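## Task

Read the lot number printed on the shelf edge beneath each foam block in the storeroom, and bring the two blocks whose lot numbers are smallest onto the desk so that neither overhangs any desk edge. Every other foam block must stay on the shelf it began on, the desk must not be shifted noticeably, and the robot must not tip over or finish leaning.

## Robot and tools

Robot: TidyBot++, a wheeled base 0.54 m long, 0.50 m wide, 0.38 m tall, with one seven-joint arm carrying a right hand (index, middle, ring fingers and a thumb, four motorised hinges each). The shoulder sits 0.12 m ahead of the base centre, 0.68 m up. Arm segments: upper arm 0.42 m, forearm 0.31 m, wrist to hand point 0.30 m; straight fingers reach 0.12 m beyond that point. The arm begins folded, hand pointing down, sticking out up to 0.17 m ahead of the base. A downward-pointing hand reaches at most about 0.95 m above the floor, and only near the base.

Frames: base frame has its origin on the floor below the base centre, x forward, y left, z up, metres. hand_pose and "target" use it. base_odometry is in the frame the base had at scene start; heading in rad, left positive, -3.142 to 3.142; it counts wheel turns, so slip shows as travel. base_tilt is in degrees, forward and right positive.

Cameras: base_camera (644x364, on the base looking ahead and down) and wrist_camera (504x504, on a mast at the wrist; the open hand blocks its left, centre and bottom). Arm joints 0, -1.2, 3.142, -2.03, 0, 0.075, 2.463 rad aim the wrist camera forward, level and upright; joint_6_rad then tilts it. Calibration lines give K and T_world_to_cam relative to the base frame.

Tools:
- move: one action. Keys: "base" (object with any of translate_m, forward +; strafe_m, left +; rotate_rad, counter-clockwise +), each a relative offset from the base's current pose along its axes at command start; ranges -2 to 2 m, -2 to 2 m, -6.3 to 6.3 rad. "joints": absolute targets by name. Arm joints joint_1_rad to joint_7_rad in rad (joint_2 limited to ±2.249, joint_4 ±2.579, joint_6 ±2.099, others any angle, shortest way round; joint_1 positive turns the arm clockwise from above). Hand keys hand_index_mcp ... hand_thumb_ipl are absolute goals scaled -1 to 1 between each hinge's stops; hand_current_limit (-1 to 1, maps to 0 to 550 mA) and hand_speed (-0.96 to 1) are settings. "target": one list of seven numbers [x, y, z, qw, qx, qy, qz], an absolute hand pose in the base frame, metres plus unit quaternion; with it only hand keys may appear in "joints". "speeds": caps for translate_m/strafe_m (0.05 to 0.5 m/s) and rotate_rad (0.1 to 1.57 rad/s); for a combined translate+strafe give one speed only. "min_time_s": 0.1 to 8 s, slowest allowed arm motion. "cameras": list of base_camera, wrist_camera or all. "blocking": false returns in about 0.5 s while motion continues. No action may exceed 15 s; base moves time out at 14 s. A move with no action returns state, images and the scene number.
- wait: seconds 0 to 10, optional cameras; returns early once motions rest.
- stop: brakes all running motions.
- zoom_image: camera plus region [x0, y0, x1, y1] in pixels, at most 504 each side, of that camera's newest image. Useful for reading lot numbers.
- finished_scene: scene number (1 or 2); ends the scene irreversibly.

Fingers: each finger's _mcp, _pip, _dip bend it toward the palm as the value falls toward -1; straight is about +0.75, +0.58, +0.70. _abd swings sideways (straight 0). Thumb: hand_thumb_cmc toward -1 brings the thumb in front of the palm (beside the palm at +0.71); axl rotates it; mcp/ipl bend it. Starting settings: hand_speed -0.6, hand_current_limit +0.4. Omitted hand keys keep their goals, so a grip stays. Sending a hinge its measured position relaxes a grip. A motor at 495 mA or more for 5 s shuts down for 10 s; keep the limit below +1.

Results: base_status, joint_status, hand_status read done, moving, off_target, stopped, not_followed, contact_stop, time_out, torque_fault or limit_stop_at_motor_heat. "move" summarises the worst motion. hand_target is the commanded pose; hand_pose the measured one. motor_effort is percent of maximum, peak in brackets. hand_state gives one word per hinge (moving, goal, blocked, overload); *_current_ma is each hinge current, positive pushing toward -1. "joint command not followed" or "pose unreachable" means a safety check withheld the arm targets. "ARM HIT" means the arm struck the base or itself. MOTOR HOT warns of heat; an OVER-TEMPERATURE FAULT lets the arm sag for 30 to 60 s. After a refused call, an unplanned stop or a torque fault, later calls in that reply are skipped.

Tips: after a "target" ends done the hand is usually within 4 cm and 10 degrees; correct by adding (desired minus hand_pose) to the last target. To hold still, resend hand_target, not hand_pose. Held loads make the arm sag; never command a joint to its current reading while holding. Unreachable poses make the arm wander up to 10 s and end as a stop. The arm does not avoid furniture and keeps pushing.

Avoid: driving or turning while the arm is caught on something high (tipping); reaching far out from folded over nearby furniture; swinging a stretched arm sideways; hitting furniture or walls hard; shoving the desk; dropping items from height or releasing them moving; leaving the robot tilted. Back away to right a lean.

Each tool is called after ">>>" as name(argument=value, ...), one argument or row to a line, values as JSON.

## Session

>>> move(
)

Scene clock: 0.00 s.
base_odometry: x=+0.000 y=+0.000 heading=+0.000
base_tilt: forward=+0.4 right=-0.1
base_status: not commanded
joint_positions: joint_1_rad=-0.041 joint_2_rad=-0.370 joint_3_rad=+3.119 joint_4_rad=-2.526 joint_5_rad=-0.041 joint_6_rad=-0.850 joint_7_rad=+3.173 hand_index_mcp=+0.753 hand_index_abd=+0.000 hand_index_pip=+0.577 hand_index_dip=+0.696 hand_middle_mcp=+0.753 hand_middle_abd=+0.000 hand_middle_pip=+0.577 hand_middle_dip=+0.696 hand_ring_mcp=+0.753 hand_ring_abd=+0.000 hand_ring_pip=+0.577 hand_ring_dip=+0.696 hand_thumb_cmc=+0.715 hand_thumb_axl=+0.677 hand_thumb_mcp=+0.223 hand_thumb_ipl=+0.168 hand_current_limit=+0.400 hand_speed=-0.600
joint_status: not commanded
hand_state: goal,goal,goal,goal,goal,goal,goal,goal,goal,goal,goal,goal,goal,goal,goal,goal
index_mcp_current_ma: 0
index_abd_current_ma: 0
index_pip_current_ma: 0
index_dip_current_ma: 0
middle_mcp_current_ma: 0
middle_abd_current_ma: 0
middle_pip_current_ma: 0
middle_dip_current_ma: 0
ring_mcp_current_ma: 0
ring_abd_current_ma: 0
ring_pip_current_ma: 0
ring_dip_current_ma: 0
thumb_cmc_current_ma: 0
thumb_axl_current_ma: 0
thumb_mcp_current_ma: -2
thumb_ipl_current_ma: 0
hand_goal_index_mcp: 0.754
hand_goal_index_abd: 0.000
hand_goal_index_pip: 0.576
hand_goal_index_dip: 0.696
hand_goal_middle_mcp: 0.754
hand_goal_middle_abd: 0.000
hand_goal_middle_pip: 0.576
hand_goal_middle_dip: 0.696
hand_goal_ring_mcp: 0.754
hand_goal_ring_abd: 0.000
hand_goal_ring_pip: 0.576
hand_goal_ring_dip: 0.696
hand_goal_thumb_cmc: 0.714
hand_goal_thumb_axl: 0.678
hand_goal_thumb_mcp: 0.226
hand_goal_thumb_ipl: 0.168
motor_effort: joint_1_rad=+0 joint_2_rad=+0 joint_3_rad=+0 joint_4_rad=+12 joint_5_rad=+0 joint_6_rad=+1 joint_7_rad=+1
hand_pose: x=+0.3540 y=+0.0024 z=+0.6125 quat_wxyz=(-0.038, -0.681, -0.729, -0.057) (m; base frame)
hand_target: x=+0.3533 y=+0.0024 z=+0.6119 quat_wxyz=(-0.038, -0.681, -0.729, -0.056) (m; base frame)
hand_status: not commanded
pictures: base_camera, wrist_camera

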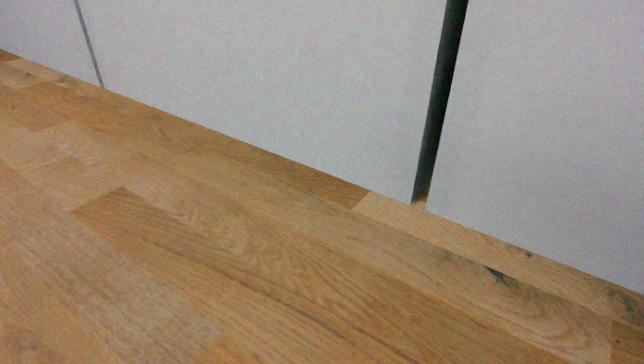

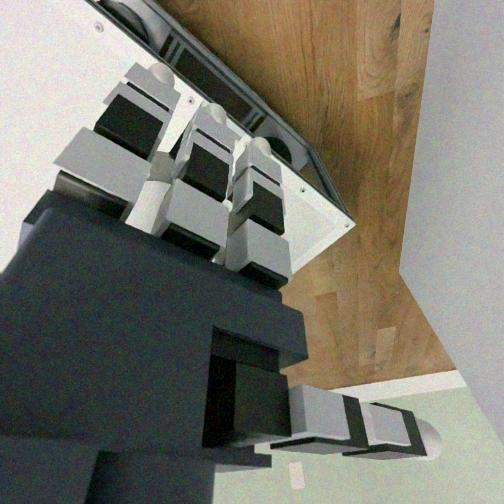

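>>> move(
  joints={"joint_1_rad":0,"joint_2_rad":-1.2,"joint_3_rad":3.142,"joint_4_rad":-2.03,"joint_5_rad":0,"joint_6_rad":0.075,"joint_7_rad":2.463},
  min_time_s=3,
  cameras=["all"],
)

Scene clock: 13.30 s.
move: done
base_odometry: x=+0.000 y=+0.000 heading=+0.000
base_tilt: forward=+0.4 right=-0.1
base_status: not commanded
joint_positions: joint_1_rad=-0.011 joint_2_rad=-1.195 joint_3_rad=+3.125 joint_4_rad=-2.040 joint_5_rad=-0.038 joint_6_rad=-0.005 joint_7_rad=+2.537 hand_index_mcp=+0.761 hand_index_abd=+0.000 hand_index_pip=+0.577 hand_index_dip=+0.696 hand_middle_mcp=+0.760 hand_middle_abd=+0.000 hand_middle_pip=+0.577 hand_middle_dip=+0.696 hand_ring_mcp=+0.760 hand_ring_abd=+0.000 hand_ring_pip=+0.577 hand_ring_dip=+0.696 hand_thumb_cmc=+0.720 hand_thumb_axl=+0.677 hand_thumb_mcp=+0.227 hand_thumb_ipl=+0.168 hand_current_limit=+0.400 hand_speed=-0.600
joint_status: all done
hand_state: goal,goal,goal,goal,goal,goal,goal,goal,goal,goal,goal,goal,goal,goal,goal,goal
index_mcp_current_ma: 5
index_abd_current_ma: 0
index_pip_current_ma: 0
index_dip_current_ma: 0
middle_mcp_current_ma: 4
middle_abd_current_ma: 0
middle_pip_current_ma: 0
middle_dip_current_ma: 0
ring_mcp_current_ma: 5
ring_abd_current_ma: 0
ring_pip_current_ma: 0
ring_dip_current_ma: 0
thumb_cmc_current_ma: 4
thumb_axl_current_ma: 0
thumb_mcp_current_ma: 0
thumb_ipl_current_ma: 0
hand_goal_index_mcp: 0.754
hand_goal_index_abd: 0.000
hand_goal_index_pip: 0.576
hand_goal_index_dip: 0.696
hand_goal_middle_mcp: 0.754
hand_goal_middle_abd: 0.000
hand_goal_middle_pip: 0.576
hand_goal_middle_dip: 0.696
hand_goal_ring_mcp: 0.754
hand_goal_ring_abd: 0.000
hand_goal_ring_pip: 0.576
hand_goal_ring_dip: 0.696
hand_goal_thumb_cmc: 0.714
hand_goal_thumb_axl: 0.678
hand_goal_thumb_mcp: 0.226
hand_goal_thumb_ipl: 0.168
motor_effort: joint_1_rad=+0(2) joint_2_rad=+15(18) joint_3_rad=+0(1) joint_4_rad=+14(20) joint_5_rad=+0(1) joint_6_rad=+6(9) joint_7_rad=+1(2)
hand_pose: x=+0.1544 y=-0.0577 z=+1.2854 quat_wxyz=(-0.403, -0.364, -0.194, -0.817) (m; base frame)
hand_target: x=+0.1276 y=-0.0699 z=+1.3015 quat_wxyz=(-0.401, -0.333, -0.159, -0.839) (m; base frame)
hand_status: not commanded
pictures: base_camera, wrist_camera
camera_calibration:
wrist_camera: T_world_to_cam=[[0.0116642, -0.999353, 0.0340195, -0.0672595], [-0.124362, -0.0352075, -0.991612, 1.24324], [0.992168, 0.00733556, -0.124693, 0.124954], [0, 0, 0, 1]] pos_world=[0.031422, -0.0243612, 1.25068]

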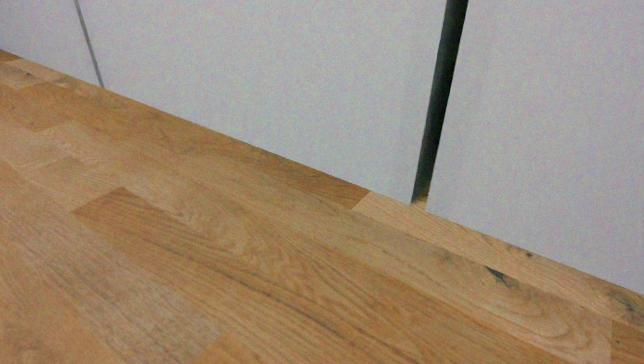

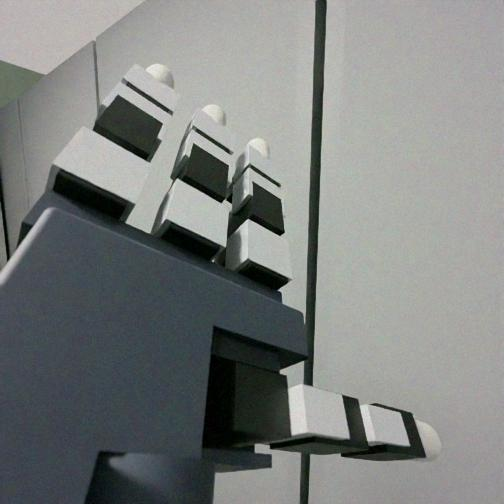

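>>> move(
  base={"rotate_rad":0.8},
  joints={"hand_thumb_cmc":1,"hand_index_mcp":1,"hand_middle_mcp":1,"hand_ring_mcp":1},
  cameras=["all"],
)

>>> move(
  base={"rotate_rad":0.8},
  cameras=["all"],
)

>>> move(
  base={"rotate_rad":0.8},
  cameras=["all"],
)

>>> move(
  base={"rotate_rad":0.8},
  cameras=["all"],
)

>>> move(
  base={"rotate_rad":0.8},
  cameras=["all"],
)

>>> move(
  base={"rotate_rad":0.8},
  cameras=["all"],
)

>>> move(
  base={"rotate_rad":0.8},
  cameras=["all"],
)

Scene clock: 22.57 s.
move: done
base_odometry: x=+0.000 y=+0.000 heading=+0.800
base_tilt: forward=+0.4 right=-0.1
base_status: done
joint_positions: joint_1_rad=-0.008 joint_2_rad=-1.195 joint_3_rad=+3.127 joint_4_rad=-2.040 joint_5_rad=-0.038 joint_6_rad=-0.004 joint_7_rad=+2.535 hand_index_mcp=+1.000 hand_index_abd=+0.000 hand_index_pip=+0.577 hand_index_dip=+0.696 hand_middle_mcp=+1.000 hand_middle_abd=+0.000 hand_middle_pip=+0.577 hand_middle_dip=+0.696 hand_ring_mcp=+1.000 hand_ring_abd=+0.000 hand_ring_pip=+0.577 hand_ring_dip=+0.696 hand_thumb_cmc=+1.000 hand_thumb_axl=+0.677 hand_thumb_mcp=+0.227 hand_thumb_ipl=+0.168 hand_current_limit=+0.400 hand_speed=-0.600
joint_status: all done
hand_state: goal,goal,goal,goal,goal,goal,goal,goal,goal,goal,goal,goal,goal,goal,goal,goal
index_mcp_current_ma: 0
index_abd_current_ma: 0
index_pip_current_ma: 0
index_dip_current_ma: 0
middle_mcp_current_ma: 0
middle_abd_current_ma: 0
middle_pip_current_ma: 0
middle_dip_current_ma: 0
ring_mcp_current_ma: 0
ring_abd_current_ma: 0
ring_pip_current_ma: 0
ring_dip_current_ma: 0
thumb_cmc_current_ma: 0
thumb_axl_current_ma: 0
thumb_mcp_current_ma: 0
thumb_ipl_current_ma: 0
hand_goal_index_mcp: 1.000
hand_goal_index_abd: 0.000
hand_goal_index_pip: 0.576
hand_goal_index_dip: 0.696
hand_goal_middle_mcp: 1.000
hand_goal_middle_abd: 0.000
hand_goal_middle_pip: 0.576
hand_goal_middle_dip: 0.696
hand_goal_ring_mcp: 1.000
hand_goal_ring_abd: 0.000
hand_goal_ring_pip: 0.576
hand_goal_ring_dip: 0.696
hand_goal_thumb_cmc: 1.000
hand_goal_thumb_axl: 0.678
hand_goal_thumb_mcp: 0.226
hand_goal_thumb_ipl: 0.168
motor_effort: joint_1_rad=-1(1) joint_2_rad=+16(16) joint_3_rad=+0(1) joint_4_rad=+14(15) joint_5_rad=+0(1) joint_6_rad=+7(7) joint_7_rad=+1(2)
hand_pose: x=+0.1540 y=-0.0592 z=+1.2854 quat_wxyz=(-0.404, -0.365, -0.192, -0.817) (m; base frame)
hand_target: x=+0.1276 y=-0.0699 z=+1.3015 quat_wxyz=(-0.401, -0.333, -0.159, -0.839) (m; base frame)
hand_status: not commanded
pictures: base_camera, wrist_camera
camera_calibration:
wrist_camera: T_world_to_cam=[[0.00844606, -0.999495, 0.0306334, -0.0638437], [-0.123688, -0.0314434, -0.991823, 1.24353], [0.992285, 0.004588, -0.123892, 0.124079], [0, 0, 0, 1]] pos_world=[0.0312278, -0.0252798, 1.25069]

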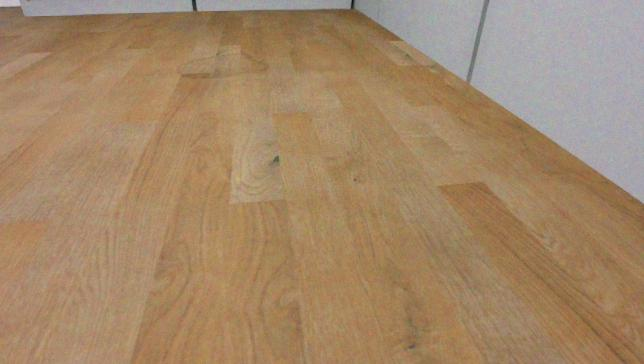

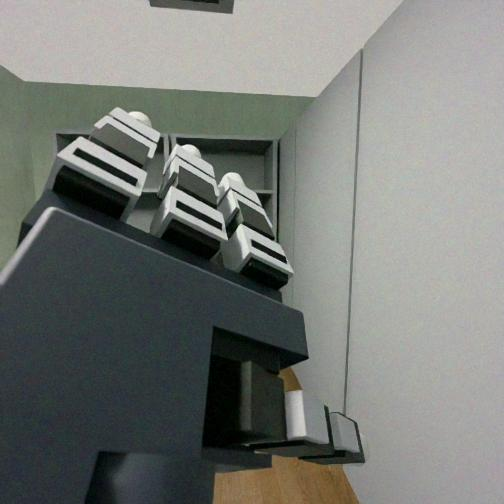

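Scene clock: 24.30 s.
move: done
base_odometry: x=+0.000 y=+0.000 heading=+1.599
base_tilt: forward=+0.4 right=-0.1
base_status: done
joint_positions: joint_1_rad=-0.006 joint_2_rad=-1.195 joint_3_rad=+3.127 joint_4_rad=-2.040 joint_5_rad=-0.038 joint_6_rad=-0.004 joint_7_rad=+2.535 hand_index_mcp=+1.000 hand_index_abd=+0.000 hand_index_pip=+0.577 hand_index_dip=+0.696 hand_middle_mcp=+1.000 hand_middle_abd=+0.000 hand_middle_pip=+0.577 hand_middle_dip=+0.696 hand_ring_mcp=+1.000 hand_ring_abd=+0.000 hand_ring_pip=+0.577 hand_ring_dip=+0.696 hand_thumb_cmc=+1.000 hand_thumb_axl=+0.677 hand_thumb_mcp=+0.227 hand_thumb_ipl=+0.168 hand_current_limit=+0.400 hand_speed=-0.600
joint_status: not commanded
hand_state: goal,goal,goal,goal,goal,goal,goal,goal,goal,goal,goal,goal,goal,goal,goal,goal
index_mcp_current_ma: 0
index_abd_current_ma: 0
index_pip_current_ma: 0
index_dip_current_ma: 0
middle_mcp_current_ma: 0
middle_abd_current_ma: 0
middle_pip_current_ma: 0
middle_dip_current_ma: 0
ring_mcp_current_ma: 0
ring_abd_current_ma: 0
ring_pip_current_ma: 0
ring_dip_current_ma: 0
thumb_cmc_current_ma: 0
thumb_axl_current_ma: 0
thumb_mcp_current_ma: 0
thumb_ipl_current_ma: 0
hand_goal_index_mcp: 1.000
hand_goal_index_abd: 0.000
hand_goal_index_pip: 0.576
hand_goal_index_dip: 0.696
hand_goal_middle_mcp: 1.000
hand_goal_middle_abd: 0.000
hand_goal_middle_pip: 0.576
hand_goal_middle_dip: 0.696
hand_goal_ring_mcp: 1.000
hand_goal_ring_abd: 0.000
hand_goal_ring_pip: 0.576
hand_goal_ring_dip: 0.696
hand_goal_thumb_cmc: 1.000
hand_goal_thumb_axl: 0.678
hand_goal_thumb_mcp: 0.226
hand_goal_thumb_ipl: 0.168
motor_effort: joint_1_rad=+0(1) joint_2_rad=+16(16) joint_3_rad=+1(1) joint_4_rad=+15(15) joint_5_rad=+0(1) joint_6_rad=+6(7) joint_7_rad=+0(1)
hand_pose: x=+0.1539 y=-0.0594 z=+1.2853 quat_wxyz=(-0.405, -0.365, -0.192, -0.816) (m; base frame)
hand_target: x=+0.1276 y=-0.0699 z=+1.3015 quat_wxyz=(-0.401, -0.333, -0.159, -0.839) (m; base frame)
hand_status: not commanded
pictures: base_camera, wrist_camera
camera_calibration:
wrist_camera: T_world_to_cam=[[0.00669488, -0.999516, 0.0303698, -0.0635661], [-0.123746, -0.0309651, -0.991831, 1.24354], [0.992291, 0.00288204, -0.123894, 0.124134], [0, 0, 0, 1]] pos_world=[0.0311319, -0.0253867, 1.25069]

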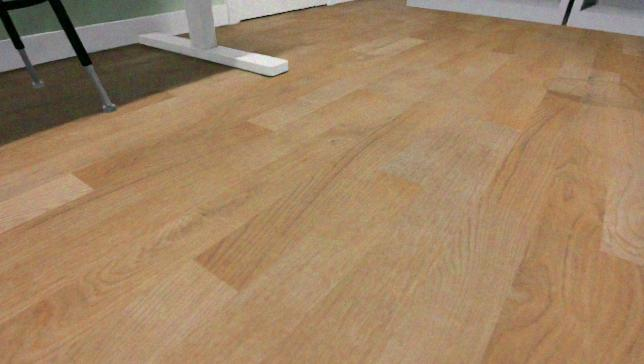

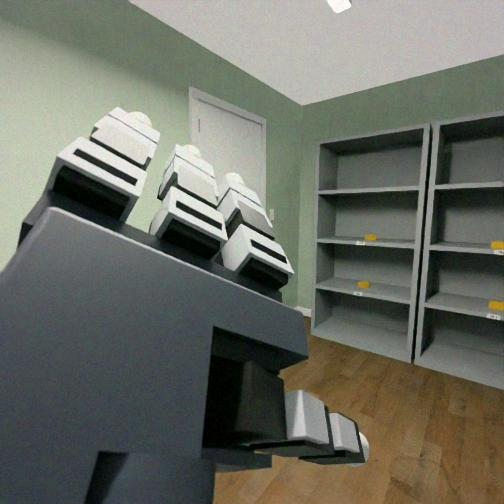

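Scene clock: 26.03 s.
move: done
base_odometry: x=+0.000 y=+0.000 heading=+2.399
base_tilt: forward=+0.4 right=-0.1
base_status: done
joint_positions: joint_1_rad=-0.005 joint_2_rad=-1.195 joint_3_rad=+3.128 joint_4_rad=-2.040 joint_5_rad=-0.038 joint_6_rad=-0.004 joint_7_rad=+2.535 hand_index_mcp=+1.000 hand_index_abd=+0.000 hand_index_pip=+0.577 hand_index_dip=+0.696 hand_middle_mcp=+1.000 hand_middle_abd=+0.000 hand_middle_pip=+0.577 hand_middle_dip=+0.696 hand_ring_mcp=+1.000 hand_ring_abd=+0.000 hand_ring_pip=+0.577 hand_ring_dip=+0.696 hand_thumb_cmc=+1.000 hand_thumb_axl=+0.677 hand_thumb_mcp=+0.227 hand_thumb_ipl=+0.168 hand_current_limit=+0.400 hand_speed=-0.600
joint_status: not commanded
hand_state: goal,goal,goal,goal,goal,goal,goal,goal,goal,goal,goal,goal,goal,goal,goal,goal
index_mcp_current_ma: 0
index_abd_current_ma: 0
index_pip_current_ma: 0
index_dip_current_ma: 0
middle_mcp_current_ma: 0
middle_abd_current_ma: 0
middle_pip_current_ma: 0
middle_dip_current_ma: 0
ring_mcp_current_ma: 0
ring_abd_current_ma: 0
ring_pip_current_ma: 0
ring_dip_current_ma: 0
thumb_cmc_current_ma: 0
thumb_axl_current_ma: 0
thumb_mcp_current_ma: 0
thumb_ipl_current_ma: 0
hand_goal_index_mcp: 1.000
hand_goal_index_abd: 0.000
hand_goal_index_pip: 0.576
hand_goal_index_dip: 0.696
hand_goal_middle_mcp: 1.000
hand_goal_middle_abd: 0.000
hand_goal_middle_pip: 0.576
hand_goal_middle_dip: 0.696
hand_goal_ring_mcp: 1.000
hand_goal_ring_abd: 0.000
hand_goal_ring_pip: 0.576
hand_goal_ring_dip: 0.696
hand_goal_thumb_cmc: 1.000
hand_goal_thumb_axl: 0.678
hand_goal_thumb_mcp: 0.226
hand_goal_thumb_ipl: 0.168
motor_effort: joint_1_rad=+0(1) joint_2_rad=+15(16) joint_3_rad=+0(1) joint_4_rad=+14(15) joint_5_rad=+1(1) joint_6_rad=+6(7) joint_7_rad=+0(2)
hand_pose: x=+0.1539 y=-0.0596 z=+1.2853 quat_wxyz=(-0.405, -0.365, -0.191, -0.816) (m; base frame)
hand_target: x=+0.1276 y=-0.0699 z=+1.3015 quat_wxyz=(-0.401, -0.333, -0.159, -0.839) (m; base frame)
hand_status: not commanded
pictures: base_camera, wrist_camera
camera_calibration:
wrist_camera: T_world_to_cam=[[0.00584837, -0.99953, 0.0300826, -0.0631847], [-0.123774, -0.0305754, -0.991839, 1.24356], [0.992293, 0.00207718, -0.123895, 0.124114], [0, 0, 0, 1]] pos_world=[0.0311339, -0.0253904, 1.25069]

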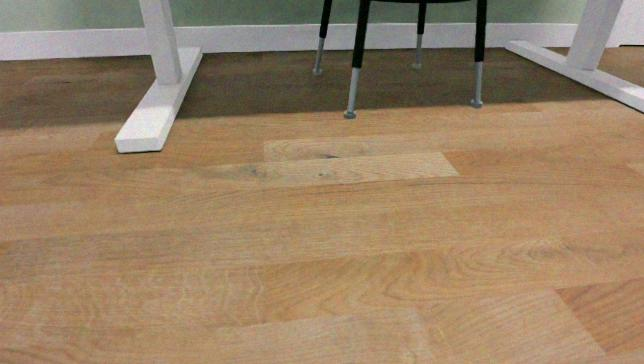

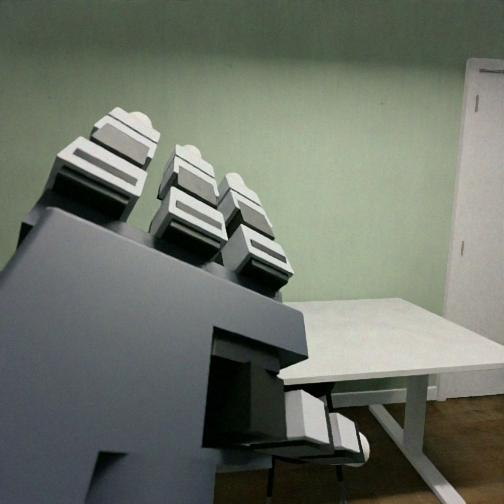

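Scene clock: 27.77 s.
move: done
base_odometry: x=+0.000 y=+0.000 heading=-3.085
base_tilt: forward=+0.4 right=-0.1
base_status: done
joint_positions: joint_1_rad=-0.005 joint_2_rad=-1.195 joint_3_rad=+3.128 joint_4_rad=-2.040 joint_5_rad=-0.038 joint_6_rad=-0.004 joint_7_rad=+2.535 hand_index_mcp=+1.000 hand_index_abd=+0.000 hand_index_pip=+0.577 hand_index_dip=+0.696 hand_middle_mcp=+1.000 hand_middle_abd=+0.000 hand_middle_pip=+0.577 hand_middle_dip=+0.696 hand_ring_mcp=+1.000 hand_ring_abd=+0.000 hand_ring_pip=+0.577 hand_ring_dip=+0.696 hand_thumb_cmc=+1.000 hand_thumb_axl=+0.677 hand_thumb_mcp=+0.227 hand_thumb_ipl=+0.168 hand_current_limit=+0.400 hand_speed=-0.600
joint_status: not commanded
hand_state: goal,goal,goal,goal,goal,goal,goal,goal,goal,goal,goal,goal,goal,goal,goal,goal
index_mcp_current_ma: 0
index_abd_current_ma: 0
index_pip_current_ma: 0
index_dip_current_ma: 0
middle_mcp_current_ma: 0
middle_abd_current_ma: 0
middle_pip_current_ma: 0
middle_dip_current_ma: 0
ring_mcp_current_ma: 0
ring_abd_current_ma: 0
ring_pip_current_ma: 0
ring_dip_current_ma: 0
thumb_cmc_current_ma: 0
thumb_axl_current_ma: 0
thumb_mcp_current_ma: 0
thumb_ipl_current_ma: 0
hand_goal_index_mcp: 1.000
hand_goal_index_abd: 0.000
hand_goal_index_pip: 0.576
hand_goal_index_dip: 0.696
hand_goal_middle_mcp: 1.000
hand_goal_middle_abd: 0.000
hand_goal_middle_pip: 0.576
hand_goal_middle_dip: 0.696
hand_goal_ring_mcp: 1.000
hand_goal_ring_abd: 0.000
hand_goal_ring_pip: 0.576
hand_goal_ring_dip: 0.696
hand_goal_thumb_cmc: 1.000
hand_goal_thumb_axl: 0.678
hand_goal_thumb_mcp: 0.226
hand_goal_thumb_ipl: 0.168
motor_effort: joint_1_rad=+0(1) joint_2_rad=+15(16) joint_3_rad=+0(1) joint_4_rad=+15(15) joint_5_rad=+0(1) joint_6_rad=+7(7) joint_7_rad=+0(2)
hand_pose: x=+0.1538 y=-0.0597 z=+1.2853 quat_wxyz=(-0.405, -0.365, -0.191, -0.816) (m; base frame)
hand_target: x=+0.1276 y=-0.0699 z=+1.3015 quat_wxyz=(-0.401, -0.333, -0.159, -0.839) (m; base frame)
hand_status: not commanded
pictures: base_camera, wrist_camera
camera_calibration:
wrist_camera: T_world_to_cam=[[0.00532598, -0.999537, 0.0299519, -0.0631073], [-0.123791, -0.030381, -0.991843, 1.24357], [0.992294, 0.00157475, -0.123896, 0.124101], [0, 0, 0, 1]] pos_world=[0.0311351, -0.0254926, 1.25069]

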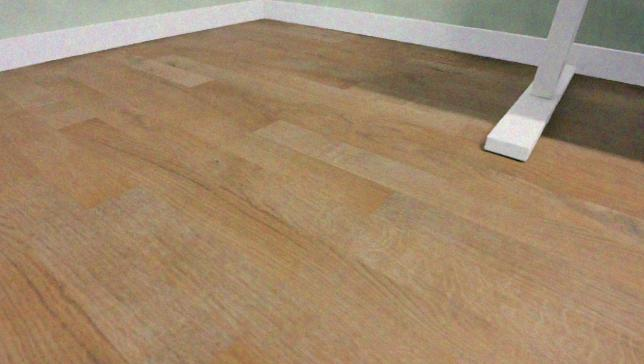

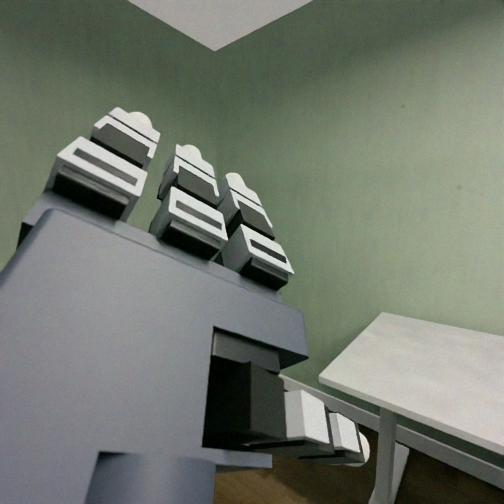

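Scene clock: 29.50 s.
move: done
base_odometry: x=+0.000 y=+0.000 heading=-2.286
base_tilt: forward=+0.4 right=-0.1
base_status: done
joint_positions: joint_1_rad=-0.005 joint_2_rad=-1.195 joint_3_rad=+3.128 joint_4_rad=-2.040 joint_5_rad=-0.038 joint_6_rad=-0.004 joint_7_rad=+2.535 hand_index_mcp=+1.000 hand_index_abd=+0.000 hand_index_pip=+0.577 hand_index_dip=+0.696 hand_middle_mcp=+1.000 hand_middle_abd=+0.000 hand_middle_pip=+0.577 hand_middle_dip=+0.696 hand_ring_mcp=+1.000 hand_ring_abd=+0.000 hand_ring_pip=+0.577 hand_ring_dip=+0.696 hand_thumb_cmc=+1.000 hand_thumb_axl=+0.677 hand_thumb_mcp=+0.227 hand_thumb_ipl=+0.168 hand_current_limit=+0.400 hand_speed=-0.600
joint_status: not commanded
hand_state: goal,goal,goal,goal,goal,goal,goal,goal,goal,goal,goal,goal,goal,goal,goal,goal
index_mcp_current_ma: 0
index_abd_current_ma: 0
index_pip_current_ma: 0
index_dip_current_ma: 0
middle_mcp_current_ma: 0
middle_abd_current_ma: 0
middle_pip_current_ma: 0
middle_dip_current_ma: 0
ring_mcp_current_ma: 0
ring_abd_current_ma: 0
ring_pip_current_ma: 0
ring_dip_current_ma: 0
thumb_cmc_current_ma: 0
thumb_axl_current_ma: 0
thumb_mcp_current_ma: 0
thumb_ipl_current_ma: 0
hand_goal_index_mcp: 1.000
hand_goal_index_abd: 0.000
hand_goal_index_pip: 0.576
hand_goal_index_dip: 0.696
hand_goal_middle_mcp: 1.000
hand_goal_middle_abd: 0.000
hand_goal_middle_pip: 0.576
hand_goal_middle_dip: 0.696
hand_goal_ring_mcp: 1.000
hand_goal_ring_abd: 0.000
hand_goal_ring_pip: 0.576
hand_goal_ring_dip: 0.696
hand_goal_thumb_cmc: 1.000
hand_goal_thumb_axl: 0.678
hand_goal_thumb_mcp: 0.226
hand_goal_thumb_ipl: 0.168
motor_effort: joint_1_rad=+0(2) joint_2_rad=+15(16) joint_3_rad=+0(1) joint_4_rad=+14(15) joint_5_rad=+0(1) joint_6_rad=+6(7) joint_7_rad=+1(2)
hand_pose: x=+0.1538 y=-0.0598 z=+1.2853 quat_wxyz=(-0.405, -0.365, -0.191, -0.816) (m; base frame)
hand_target: x=+0.1276 y=-0.0699 z=+1.3015 quat_wxyz=(-0.401, -0.333, -0.159, -0.839) (m; base frame)
hand_status: not commanded
pictures: base_camera, wrist_camera
camera_calibration:
wrist_camera: T_world_to_cam=[[0.00500173, -0.999544, 0.0297948, -0.0629023], [-0.123802, -0.0301849, -0.991848, 1.24358], [0.992294, 0.0012723, -0.123896, 0.124093], [0, 0, 0, 1]] pos_world=[0.0311358, -0.0254941, 1.25069]

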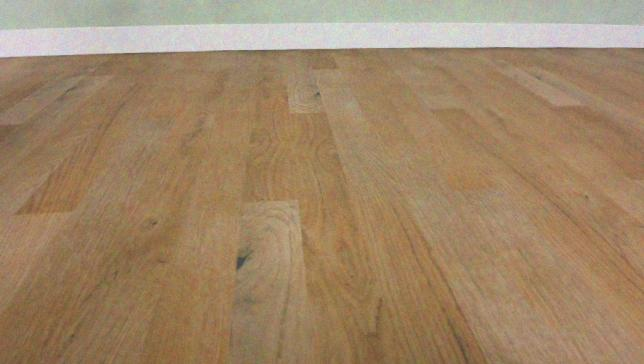

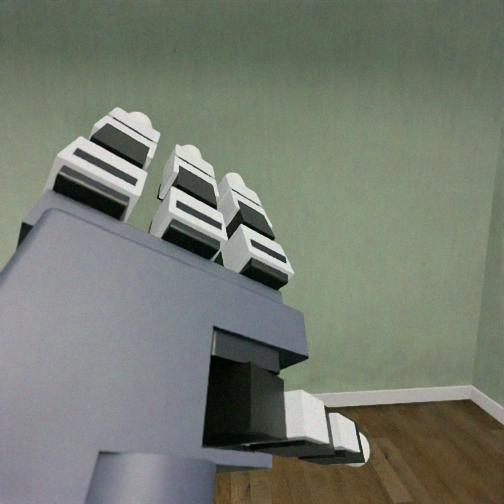

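Scene clock: 31.23 s.
move: done
base_odometry: x=+0.000 y=+0.000 heading=-1.486
base_tilt: forward=+0.4 right=-0.1
base_status: done
joint_positions: joint_1_rad=-0.004 joint_2_rad=-1.195 joint_3_rad=+3.128 joint_4_rad=-2.040 joint_5_rad=-0.038 joint_6_rad=-0.004 joint_7_rad=+2.535 hand_index_mcp=+1.000 hand_index_abd=+0.000 hand_index_pip=+0.577 hand_index_dip=+0.696 hand_middle_mcp=+1.000 hand_middle_abd=+0.000 hand_middle_pip=+0.577 hand_middle_dip=+0.696 hand_ring_mcp=+1.000 hand_ring_abd=+0.000 hand_ring_pip=+0.577 hand_ring_dip=+0.696 hand_thumb_cmc=+1.000 hand_thumb_axl=+0.677 hand_thumb_mcp=+0.227 hand_thumb_ipl=+0.168 hand_current_limit=+0.400 hand_speed=-0.600
joint_status: not commanded
hand_state: goal,goal,goal,goal,goal,goal,goal,goal,goal,goal,goal,goal,goal,goal,goal,goal
index_mcp_current_ma: 0
index_abd_current_ma: 0
index_pip_current_ma: 0
index_dip_current_ma: 0
middle_mcp_current_ma: 0
middle_abd_current_ma: 0
middle_pip_current_ma: 0
middle_dip_current_ma: 0
ring_mcp_current_ma: 0
ring_abd_current_ma: 0
ring_pip_current_ma: 0
ring_dip_current_ma: 0
thumb_cmc_current_ma: 0
thumb_axl_current_ma: 0
thumb_mcp_current_ma: 0
thumb_ipl_current_ma: 0
hand_goal_index_mcp: 1.000
hand_goal_index_abd: 0.000
hand_goal_index_pip: 0.576
hand_goal_index_dip: 0.696
hand_goal_middle_mcp: 1.000
hand_goal_middle_abd: 0.000
hand_goal_middle_pip: 0.576
hand_goal_middle_dip: 0.696
hand_goal_ring_mcp: 1.000
hand_goal_ring_abd: 0.000
hand_goal_ring_pip: 0.576
hand_goal_ring_dip: 0.696
hand_goal_thumb_cmc: 1.000
hand_goal_thumb_axl: 0.678
hand_goal_thumb_mcp: 0.226
hand_goal_thumb_ipl: 0.168
motor_effort: joint_1_rad=+0(1) joint_2_rad=+15(16) joint_3_rad=+0(1) joint_4_rad=+14(16) joint_5_rad=+0(1) joint_6_rad=+7(7) joint_7_rad=+1(2)
hand_pose: x=+0.1538 y=-0.0599 z=+1.2853 quat_wxyz=(-0.405, -0.365, -0.191, -0.816) (m; base frame)
hand_target: x=+0.1276 y=-0.0699 z=+1.3015 quat_wxyz=(-0.401, -0.333, -0.159, -0.839) (m; base frame)
hand_status: not commanded
pictures: base_camera, wrist_camera
camera_calibration:
wrist_camera: T_world_to_cam=[[0.00467747, -0.99955, 0.0296376, -0.0626974], [-0.123813, -0.0299888, -0.991852, 1.24359], [0.992295, 0.000969855, -0.123897, 0.124085], [0, 0, 0, 1]] pos_world=[0.0311366, -0.0254956, 1.25069]

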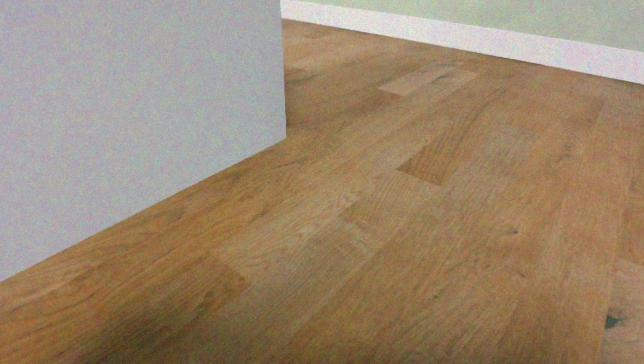

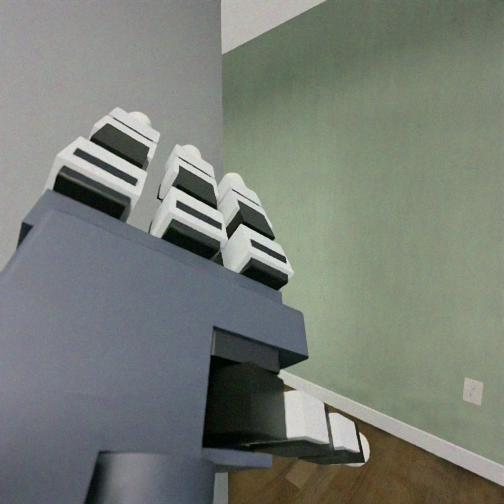

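Scene clock: 32.97 s.
move: done
base_odometry: x=+0.000 y=+0.000 heading=-0.687
base_tilt: forward=+0.4 right=-0.1
base_status: done
joint_positions: joint_1_rad=-0.004 joint_2_rad=-1.195 joint_3_rad=+3.128 joint_4_rad=-2.040 joint_5_rad=-0.038 joint_6_rad=-0.004 joint_7_rad=+2.535 hand_index_mcp=+1.000 hand_index_abd=+0.000 hand_index_pip=+0.577 hand_index_dip=+0.696 hand_middle_mcp=+1.000 hand_middle_abd=+0.000 hand_middle_pip=+0.577 hand_middle_dip=+0.696 hand_ring_mcp=+1.000 hand_ring_abd=+0.000 hand_ring_pip=+0.577 hand_ring_dip=+0.696 hand_thumb_cmc=+1.000 hand_thumb_axl=+0.677 hand_thumb_mcp=+0.227 hand_thumb_ipl=+0.168 hand_current_limit=+0.400 hand_speed=-0.600
joint_status: not commanded
hand_state: goal,goal,goal,goal,goal,goal,goal,goal,goal,goal,goal,goal,goal,goal,goal,goal
index_mcp_current_ma: 0
index_abd_current_ma: 0
index_pip_current_ma: 0
index_dip_current_ma: 0
middle_mcp_current_ma: 0
middle_abd_current_ma: 0
middle_pip_current_ma: 0
middle_dip_current_ma: 0
ring_mcp_current_ma: 0
ring_abd_current_ma: 0
ring_pip_current_ma: 0
ring_dip_current_ma: 0
thumb_cmc_current_ma: 0
thumb_axl_current_ma: 0
thumb_mcp_current_ma: 0
thumb_ipl_current_ma: 0
hand_goal_index_mcp: 1.000
hand_goal_index_abd: 0.000
hand_goal_index_pip: 0.576
hand_goal_index_dip: 0.696
hand_goal_middle_mcp: 1.000
hand_goal_middle_abd: 0.000
hand_goal_middle_pip: 0.576
hand_goal_middle_dip: 0.696
hand_goal_ring_mcp: 1.000
hand_goal_ring_abd: 0.000
hand_goal_ring_pip: 0.576
hand_goal_ring_dip: 0.696
hand_goal_thumb_cmc: 1.000
hand_goal_thumb_axl: 0.678
hand_goal_thumb_mcp: 0.226
hand_goal_thumb_ipl: 0.168
motor_effort: joint_1_rad=+0(1) joint_2_rad=+16(16) joint_3_rad=+1(1) joint_4_rad=+14(15) joint_5_rad=+0(1) joint_6_rad=+6(7) joint_7_rad=+0(2)
hand_pose: x=+0.1538 y=-0.0600 z=+1.2853 quat_wxyz=(-0.405, -0.365, -0.191, -0.816) (m; base frame)
hand_target: x=+0.1276 y=-0.0699 z=+1.3015 quat_wxyz=(-0.401, -0.333, -0.159, -0.839) (m; base frame)
hand_status: not commanded
pictures: base_camera, wrist_camera
camera_calibration:
wrist_camera: T_world_to_cam=[[0.00445223, -0.999556, 0.0294668, -0.062578], [-0.12382, -0.0297914, -0.991857, 1.2436], [0.992295, 0.000767396, -0.123898, 0.124081], [0, 0, 0, 1]] pos_world=[0.0311371, -0.0255968, 1.25069]

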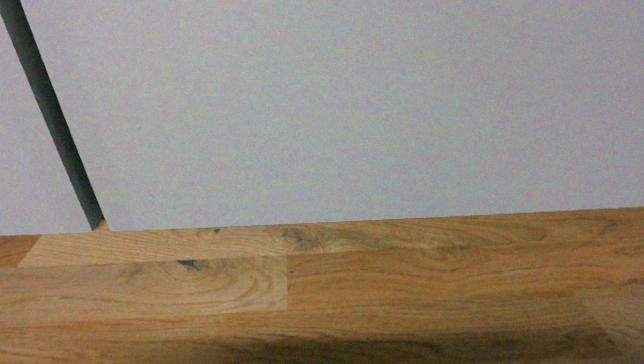

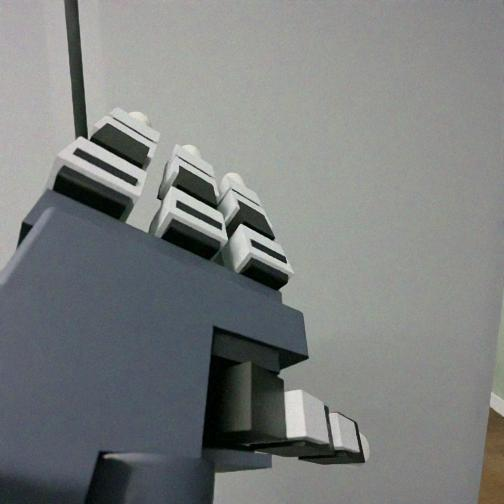

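>>> move(
  base={"rotate_rad":1.587},
)

>>> move(
  base={"translate_m":0.9},
  cameras=["all"],
)

Scene clock: 54.77 s.
move: done
base_odometry: x=+0.000 y=+0.000 heading=+0.900
base_tilt: forward=+0.4 right=-0.1
base_status: done
joint_positions: joint_1_rad=-0.004 joint_2_rad=-1.195 joint_3_rad=+3.128 joint_4_rad=-2.040 joint_5_rad=-0.038 joint_6_rad=-0.004 joint_7_rad=+2.535 hand_index_mcp=+1.000 hand_index_abd=+0.000 hand_index_pip=+0.577 hand_index_dip=+0.696 hand_middle_mcp=+1.000 hand_middle_abd=+0.000 hand_middle_pip=+0.577 hand_middle_dip=+0.696 hand_ring_mcp=+1.000 hand_ring_abd=+0.000 hand_ring_pip=+0.577 hand_ring_dip=+0.696 hand_thumb_cmc=+1.000 hand_thumb_axl=+0.677 hand_thumb_mcp=+0.227 hand_thumb_ipl=+0.168 hand_current_limit=+0.400 hand_speed=-0.600
joint_status: not commanded
hand_state: goal,goal,goal,goal,goal,goal,goal,goal,goal,goal,goal,goal,goal,goal,goal,goal
index_mcp_current_ma: 0
index_abd_current_ma: 0
index_pip_current_ma: 0
index_dip_current_ma: 0
middle_mcp_current_ma: 0
middle_abd_current_ma: 0
middle_pip_current_ma: 0
middle_dip_current_ma: 0
ring_mcp_current_ma: 0
ring_abd_current_ma: 0
ring_pip_current_ma: 0
ring_dip_current_ma: 0
thumb_cmc_current_ma: 0
thumb_axl_current_ma: 0
thumb_mcp_current_ma: 0
thumb_ipl_current_ma: 0
hand_goal_index_mcp: 1.000
hand_goal_index_abd: 0.000
hand_goal_index_pip: 0.576
hand_goal_index_dip: 0.696
hand_goal_middle_mcp: 1.000
hand_goal_middle_abd: 0.000
hand_goal_middle_pip: 0.576
hand_goal_middle_dip: 0.696
hand_goal_ring_mcp: 1.000
hand_goal_ring_abd: 0.000
hand_goal_ring_pip: 0.576
hand_goal_ring_dip: 0.696
hand_goal_thumb_cmc: 1.000
hand_goal_thumb_axl: 0.678
hand_goal_thumb_mcp: 0.226
hand_goal_thumb_ipl: 0.168
motor_effort: joint_1_rad=+0(1) joint_2_rad=+15(16) joint_3_rad=+0(1) joint_4_rad=+15(15) joint_5_rad=+0(1) joint_6_rad=+6(7) joint_7_rad=+1(2)
hand_pose: x=+0.1538 y=-0.0600 z=+1.2853 quat_wxyz=(-0.406, -0.365, -0.191, -0.816) (m; base frame)
hand_target: x=+0.1276 y=-0.0699 z=+1.3015 quat_wxyz=(-0.401, -0.333, -0.159, -0.839) (m; base frame)
hand_status: not commanded
pictures: none

Scene clock: 57.57 s.
move: done
base_odometry: x=+0.560 y=+0.705 heading=+0.900
base_tilt: forward=+0.4 right=-0.1
base_status: done
joint_positions: joint_1_rad=-0.004 joint_2_rad=-1.197 joint_3_rad=+3.128 joint_4_rad=-2.040 joint_5_rad=-0.038 joint_6_rad=+0.000 joint_7_rad=+2.535 hand_index_mcp=+1.000 hand_index_abd=+0.000 hand_index_pip=+0.577 hand_index_dip=+0.696 hand_middle_mcp=+1.000 hand_middle_abd=+0.000 hand_middle_pip=+0.577 hand_middle_dip=+0.696 hand_ring_mcp=+1.000 hand_ring_abd=+0.000 hand_ring_pip=+0.577 hand_ring_dip=+0.696 hand_thumb_cmc=+1.000 hand_thumb_axl=+0.677 hand_thumb_mcp=+0.227 hand_thumb_ipl=+0.168 hand_current_limit=+0.400 hand_speed=-0.600
joint_status: not commanded
hand_state: goal,goal,goal,goal,goal,goal,goal,goal,goal,goal,goal,goal,goal,goal,goal,goal
index_mcp_current_ma: 0
index_abd_current_ma: 0
index_pip_current_ma: 0
index_dip_current_ma: 0
middle_mcp_current_ma: 0
middle_abd_current_ma: 0
middle_pip_current_ma: 0
middle_dip_current_ma: 0
ring_mcp_current_ma: 0
ring_abd_current_ma: 0
ring_pip_current_ma: 0
ring_dip_current_ma: 0
thumb_cmc_current_ma: 0
thumb_axl_current_ma: 0
thumb_mcp_current_ma: 0
thumb_ipl_current_ma: 0
hand_goal_index_mcp: 1.000
hand_goal_index_abd: 0.000
hand_goal_index_pip: 0.576
hand_goal_index_dip: 0.696
hand_goal_middle_mcp: 1.000
hand_goal_middle_abd: 0.000
hand_goal_middle_pip: 0.576
hand_goal_middle_dip: 0.696
hand_goal_ring_mcp: 1.000
hand_goal_ring_abd: 0.000
hand_goal_ring_pip: 0.576
hand_goal_ring_dip: 0.696
hand_goal_thumb_cmc: 1.000
hand_goal_thumb_axl: 0.678
hand_goal_thumb_mcp: 0.226
hand_goal_thumb_ipl: 0.168
motor_effort: joint_1_rad=+0(1) joint_2_rad=+16(19) joint_3_rad=+0(1) joint_4_rad=+14(16) joint_5_rad=+1(1) joint_6_rad=+7(7) joint_7_rad=+1(2)
hand_pose: x=+0.1515 y=-0.0601 z=+1.2863 quat_wxyz=(-0.406, -0.363, -0.189, -0.817) (m; base frame)
hand_target: x=+0.1276 y=-0.0699 z=+1.3015 quat_wxyz=(-0.401, -0.333, -0.159, -0.839) (m; base frame)
hand_status: not commanded
pictures: base_camera, wrist_camera
camera_calibration:
wrist_camera: T_world_to_cam=[[0.00393751, -0.999565, 0.0292351, -0.0623724], [-0.117825, -0.0294955, -0.992596, 1.24432], [0.993027, 0.000463729, -0.11789, 0.11866], [0, 0, 0, 1]] pos_world=[0.0290251, -0.0256985, 1.25092]

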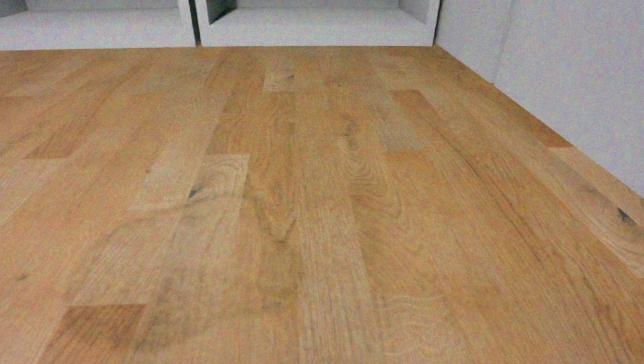

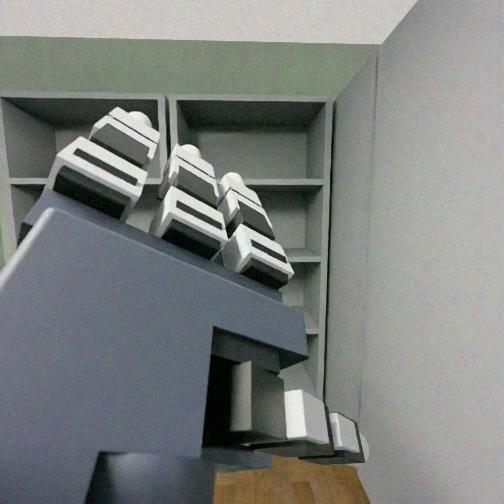

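>>> move(
  base={"rotate_rad":0.5},
  cameras=["wrist_camera"],
)

>>> zoom_image(
  camera="wrist_camera",
  region=[250, 100, 504, 354],
)

>>> move(
  base={"rotate_rad":0.5},
  cameras=["wrist_camera"],
)

>>> zoom_image(
  camera="wrist_camera",
  region=[250, 100, 504, 354],
)

Scene clock: 64.83 s.
move: done
base_odometry: x=+0.560 y=+0.705 heading=+1.400
base_tilt: forward=+0.4 right=-0.1
base_status: done
joint_positions: joint_1_rad=-0.004 joint_2_rad=-1.197 joint_3_rad=+3.128 joint_4_rad=-2.040 joint_5_rad=-0.038 joint_6_rad=+0.000 joint_7_rad=+2.535 hand_index_mcp=+1.000 hand_index_abd=+0.000 hand_index_pip=+0.577 hand_index_dip=+0.696 hand_middle_mcp=+1.000 hand_middle_abd=+0.000 hand_middle_pip=+0.577 hand_middle_dip=+0.696 hand_ring_mcp=+1.000 hand_ring_abd=+0.000 hand_ring_pip=+0.577 hand_ring_dip=+0.696 hand_thumb_cmc=+1.000 hand_thumb_axl=+0.677 hand_thumb_mcp=+0.227 hand_thumb_ipl=+0.168 hand_current_limit=+0.400 hand_speed=-0.600
joint_status: not commanded
hand_state: goal,goal,goal,goal,goal,goal,goal,goal,goal,goal,goal,goal,goal,goal,goal,goal
index_mcp_current_ma: 0
index_abd_current_ma: 0
index_pip_current_ma: 0
index_dip_current_ma: 0
middle_mcp_current_ma: 0
middle_abd_current_ma: 0
middle_pip_current_ma: 0
middle_dip_current_ma: 0
ring_mcp_current_ma: 0
ring_abd_current_ma: 0
ring_pip_current_ma: 0
ring_dip_current_ma: 0
thumb_cmc_current_ma: 0
thumb_axl_current_ma: 0
thumb_mcp_current_ma: 0
thumb_ipl_current_ma: 0
hand_goal_index_mcp: 1.000
hand_goal_index_abd: 0.000
hand_goal_index_pip: 0.576
hand_goal_index_dip: 0.696
hand_goal_middle_mcp: 1.000
hand_goal_middle_abd: 0.000
hand_goal_middle_pip: 0.576
hand_goal_middle_dip: 0.696
hand_goal_ring_mcp: 1.000
hand_goal_ring_abd: 0.000
hand_goal_ring_pip: 0.576
hand_goal_ring_dip: 0.696
hand_goal_thumb_cmc: 1.000
hand_goal_thumb_axl: 0.678
hand_goal_thumb_mcp: 0.226
hand_goal_thumb_ipl: 0.168
motor_effort: joint_1_rad=+0(1) joint_2_rad=+15(16) joint_3_rad=+0(1) joint_4_rad=+14(15) joint_5_rad=+0(1) joint_6_rad=+7(7) joint_7_rad=+0(2)
hand_pose: x=+0.1515 y=-0.0602 z=+1.2863 quat_wxyz=(-0.406, -0.363, -0.189, -0.817) (m; base frame)
hand_target: x=+0.1276 y=-0.0699 z=+1.3015 quat_wxyz=(-0.401, -0.333, -0.159, -0.839) (m; base frame)
hand_status: not commanded
pictures: wrist_camera
camera_calibration:
wrist_camera: T_world_to_cam=[[0.0037133, -0.999571, 0.029063, -0.0622518], [-0.117832, -0.0292981, -0.992601, 1.24433], [0.993027, 0.000261269, -0.11789, 0.118655], [0, 0, 0, 1]] pos_world=[0.0290256, -0.0257997, 1.25092]

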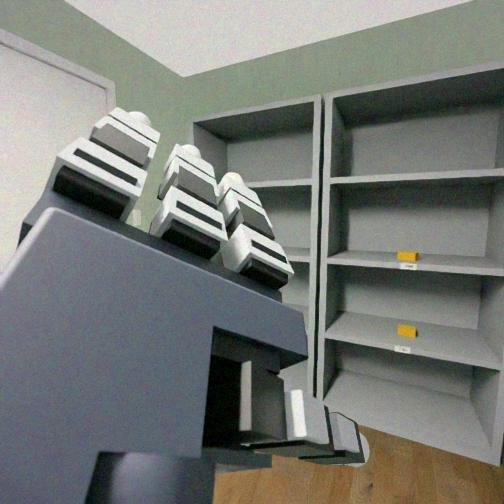

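Scaled by 1.984 from the camera's 504x504 image, which has a finer 720x720 frame.

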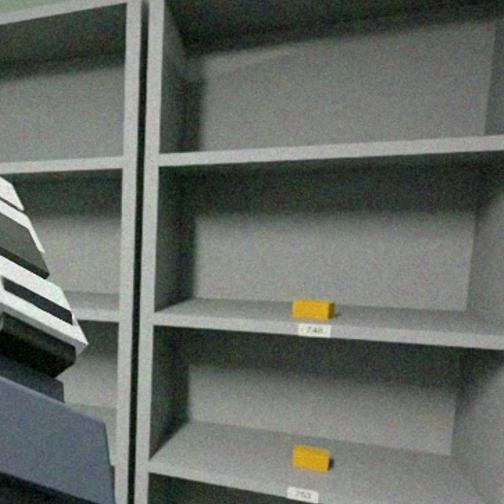

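Scene clock: 66.27 s.
move: done
base_odometry: x=+0.560 y=+0.705 heading=+1.899
base_tilt: forward=+0.4 right=-0.1
base_status: done
joint_positions: joint_1_rad=-0.004 joint_2_rad=-1.197 joint_3_rad=+3.129 joint_4_rad=-2.040 joint_5_rad=-0.038 joint_6_rad=+0.000 joint_7_rad=+2.534 hand_index_mcp=+1.000 hand_index_abd=+0.000 hand_index_pip=+0.577 hand_index_dip=+0.696 hand_middle_mcp=+1.000 hand_middle_abd=+0.000 hand_middle_pip=+0.577 hand_middle_dip=+0.696 hand_ring_mcp=+1.000 hand_ring_abd=+0.000 hand_ring_pip=+0.577 hand_ring_dip=+0.696 hand_thumb_cmc=+1.000 hand_thumb_axl=+0.677 hand_thumb_mcp=+0.227 hand_thumb_ipl=+0.168 hand_current_limit=+0.400 hand_speed=-0.600
joint_status: not commanded
hand_state: goal,goal,goal,goal,goal,goal,goal,goal,goal,goal,goal,goal,goal,goal,goal,goal
index_mcp_current_ma: 0
index_abd_current_ma: 0
index_pip_current_ma: 0
index_dip_current_ma: 0
middle_mcp_current_ma: 0
middle_abd_current_ma: 0
middle_pip_current_ma: 0
middle_dip_current_ma: 0
ring_mcp_current_ma: 0
ring_abd_current_ma: 0
ring_pip_current_ma: 0
ring_dip_current_ma: 0
thumb_cmc_current_ma: 0
thumb_axl_current_ma: 0
thumb_mcp_current_ma: 0
thumb_ipl_current_ma: 0
hand_goal_index_mcp: 1.000
hand_goal_index_abd: 0.000
hand_goal_index_pip: 0.576
hand_goal_index_dip: 0.696
hand_goal_middle_mcp: 1.000
hand_goal_middle_abd: 0.000
hand_goal_middle_pip: 0.576
hand_goal_middle_dip: 0.696
hand_goal_ring_mcp: 1.000
hand_goal_ring_abd: 0.000
hand_goal_ring_pip: 0.576
hand_goal_ring_dip: 0.696
hand_goal_thumb_cmc: 1.000
hand_goal_thumb_axl: 0.678
hand_goal_thumb_mcp: 0.226
hand_goal_thumb_ipl: 0.168
motor_effort: joint_1_rad=+0(1) joint_2_rad=+15(16) joint_3_rad=+0(1) joint_4_rad=+15(15) joint_5_rad=+0(1) joint_6_rad=+6(7) joint_7_rad=+0(2)
hand_pose: x=+0.1515 y=-0.0603 z=+1.2863 quat_wxyz=(-0.406, -0.363, -0.189, -0.817) (m; base frame)
hand_target: x=+0.1276 y=-0.0699 z=+1.3015 quat_wxyz=(-0.401, -0.333, -0.159, -0.839) (m; base frame)
hand_status: not commanded
pictures: wrist_camera
camera_calibration:
wrist_camera: T_world_to_cam=[[0.00360119, -0.999574, 0.0289769, -0.0621416], [-0.117836, -0.0291994, -0.992604, 1.24433], [0.993027, 0.000160038, -0.117891, 0.118652], [0, 0, 0, 1]] pos_world=[0.0290259, -0.0258003, 1.25092]

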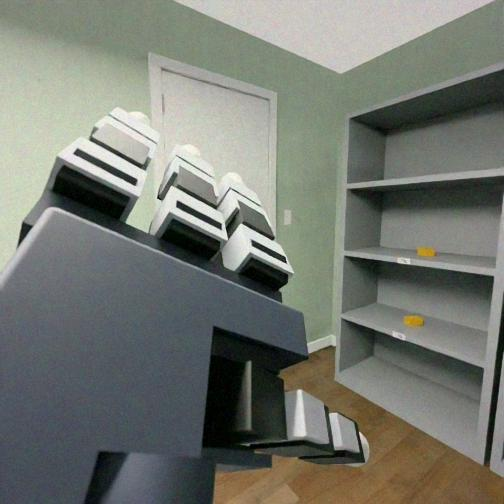

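Scaled by 1.984 from the camera's 504x504 image, which has a finer 720x720 frame.

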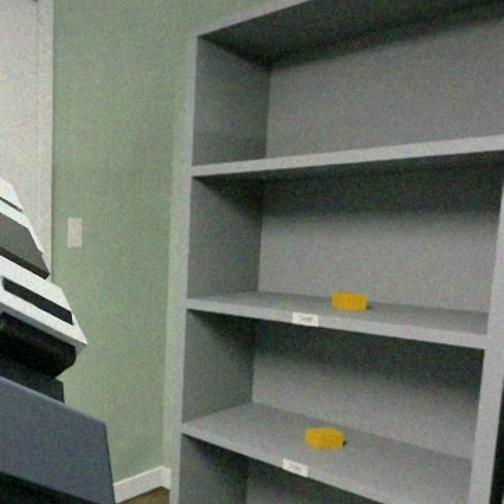

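>>> zoom_image(
  camera="wrist_camera",
  region=[380, 235, 450, 275],
)

>>> zoom_image(
  camera="wrist_camera",
  region=[380, 305, 450, 345],
)

>>> move(
  base={"rotate_rad":-0.4},
  cameras=["wrist_camera"],
)

>>> zoom_image(
  camera="wrist_camera",
  region=[360, 210, 460, 290],
)

>>> zoom_image(
  camera="wrist_camera",
  region=[360, 290, 460, 370],
)

Scaled by 7.200 from the camera's 504x504 image, which has a finer 720x720 frame.

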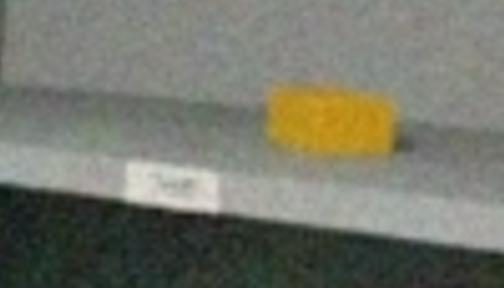

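Scaled by 7.200 from the camera's 504x504 image, which has a finer 720x720 frame.

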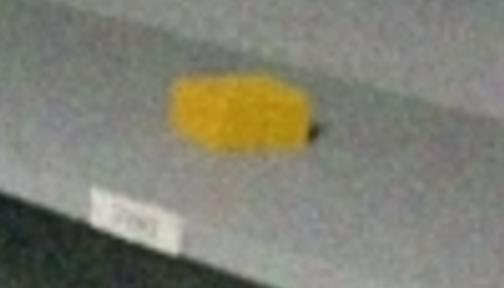

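Scene clock: 71.90 s.
move: done
base_odometry: x=+0.560 y=+0.705 heading=+1.500
base_tilt: forward=+0.4 right=-0.1
base_status: done
joint_positions: joint_1_rad=-0.003 joint_2_rad=-1.197 joint_3_rad=+3.129 joint_4_rad=-2.040 joint_5_rad=-0.038 joint_6_rad=+0.000 joint_7_rad=+2.534 hand_index_mcp=+1.000 hand_index_abd=+0.000 hand_index_pip=+0.577 hand_index_dip=+0.696 hand_middle_mcp=+1.000 hand_middle_abd=+0.000 hand_middle_pip=+0.577 hand_middle_dip=+0.696 hand_ring_mcp=+1.000 hand_ring_abd=+0.000 hand_ring_pip=+0.577 hand_ring_dip=+0.696 hand_thumb_cmc=+1.000 hand_thumb_axl=+0.677 hand_thumb_mcp=+0.227 hand_thumb_ipl=+0.168 hand_current_limit=+0.400 hand_speed=-0.600
joint_status: not commanded
hand_state: goal,goal,goal,goal,goal,goal,goal,goal,goal,goal,goal,goal,goal,goal,goal,goal
index_mcp_current_ma: 0
index_abd_current_ma: 0
index_pip_current_ma: 0
index_dip_current_ma: 0
middle_mcp_current_ma: 0
middle_abd_current_ma: 0
middle_pip_current_ma: 0
middle_dip_current_ma: 0
ring_mcp_current_ma: 0
ring_abd_current_ma: 0
ring_pip_current_ma: 0
ring_dip_current_ma: 0
thumb_cmc_current_ma: 0
thumb_axl_current_ma: 0
thumb_mcp_current_ma: 0
thumb_ipl_current_ma: 0
hand_goal_index_mcp: 1.000
hand_goal_index_abd: 0.000
hand_goal_index_pip: 0.576
hand_goal_index_dip: 0.696
hand_goal_middle_mcp: 1.000
hand_goal_middle_abd: 0.000
hand_goal_middle_pip: 0.576
hand_goal_middle_dip: 0.696
hand_goal_ring_mcp: 1.000
hand_goal_ring_abd: 0.000
hand_goal_ring_pip: 0.576
hand_goal_ring_dip: 0.696
hand_goal_thumb_cmc: 1.000
hand_goal_thumb_axl: 0.678
hand_goal_thumb_mcp: 0.226
hand_goal_thumb_ipl: 0.168
motor_effort: joint_1_rad=+0(1) joint_2_rad=+16(16) joint_3_rad=+0(1) joint_4_rad=+14(15) joint_5_rad=+0(1) joint_6_rad=+6(7) joint_7_rad=+1(1)
hand_pose: x=+0.1515 y=-0.0604 z=+1.2863 quat_wxyz=(-0.406, -0.363, -0.189, -0.817) (m; base frame)
hand_target: x=+0.1276 y=-0.0699 z=+1.3015 quat_wxyz=(-0.401, -0.333, -0.159, -0.839) (m; base frame)
hand_status: not commanded
pictures: wrist_camera
camera_calibration:
wrist_camera: T_world_to_cam=[[0.00286844, -0.999582, 0.0287707, -0.0618657], [-0.117858, -0.0289083, -0.99261, 1.24435], [0.993026, -0.000543615, -0.117891, 0.118633], [0, 0, 0, 1]] pos_world=[0.0290276, -0.0258034, 1.25092]

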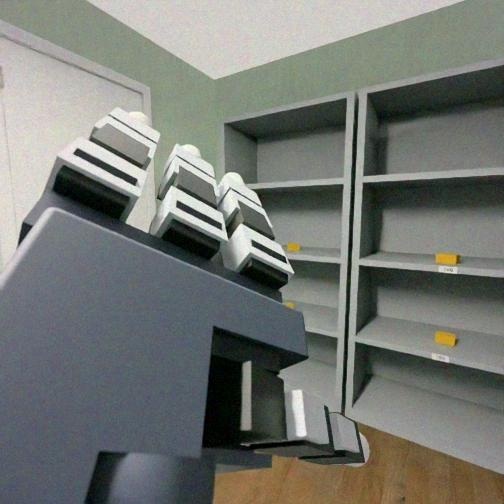

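Scaled by 5.040 from the camera's 504x504 image, which has a finer 720x720 frame.

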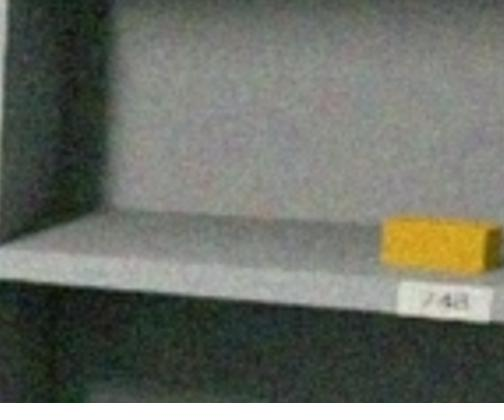

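Scaled by 5.040 from the camera's 504x504 image, which has a finer 720x720 frame.

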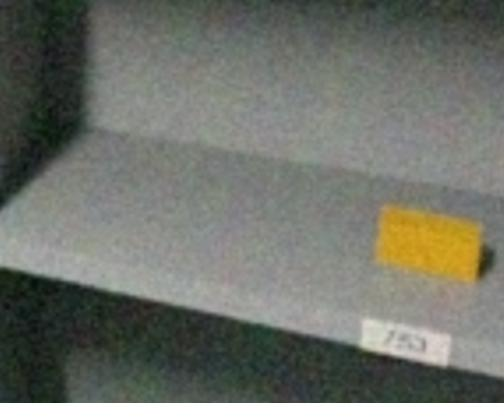

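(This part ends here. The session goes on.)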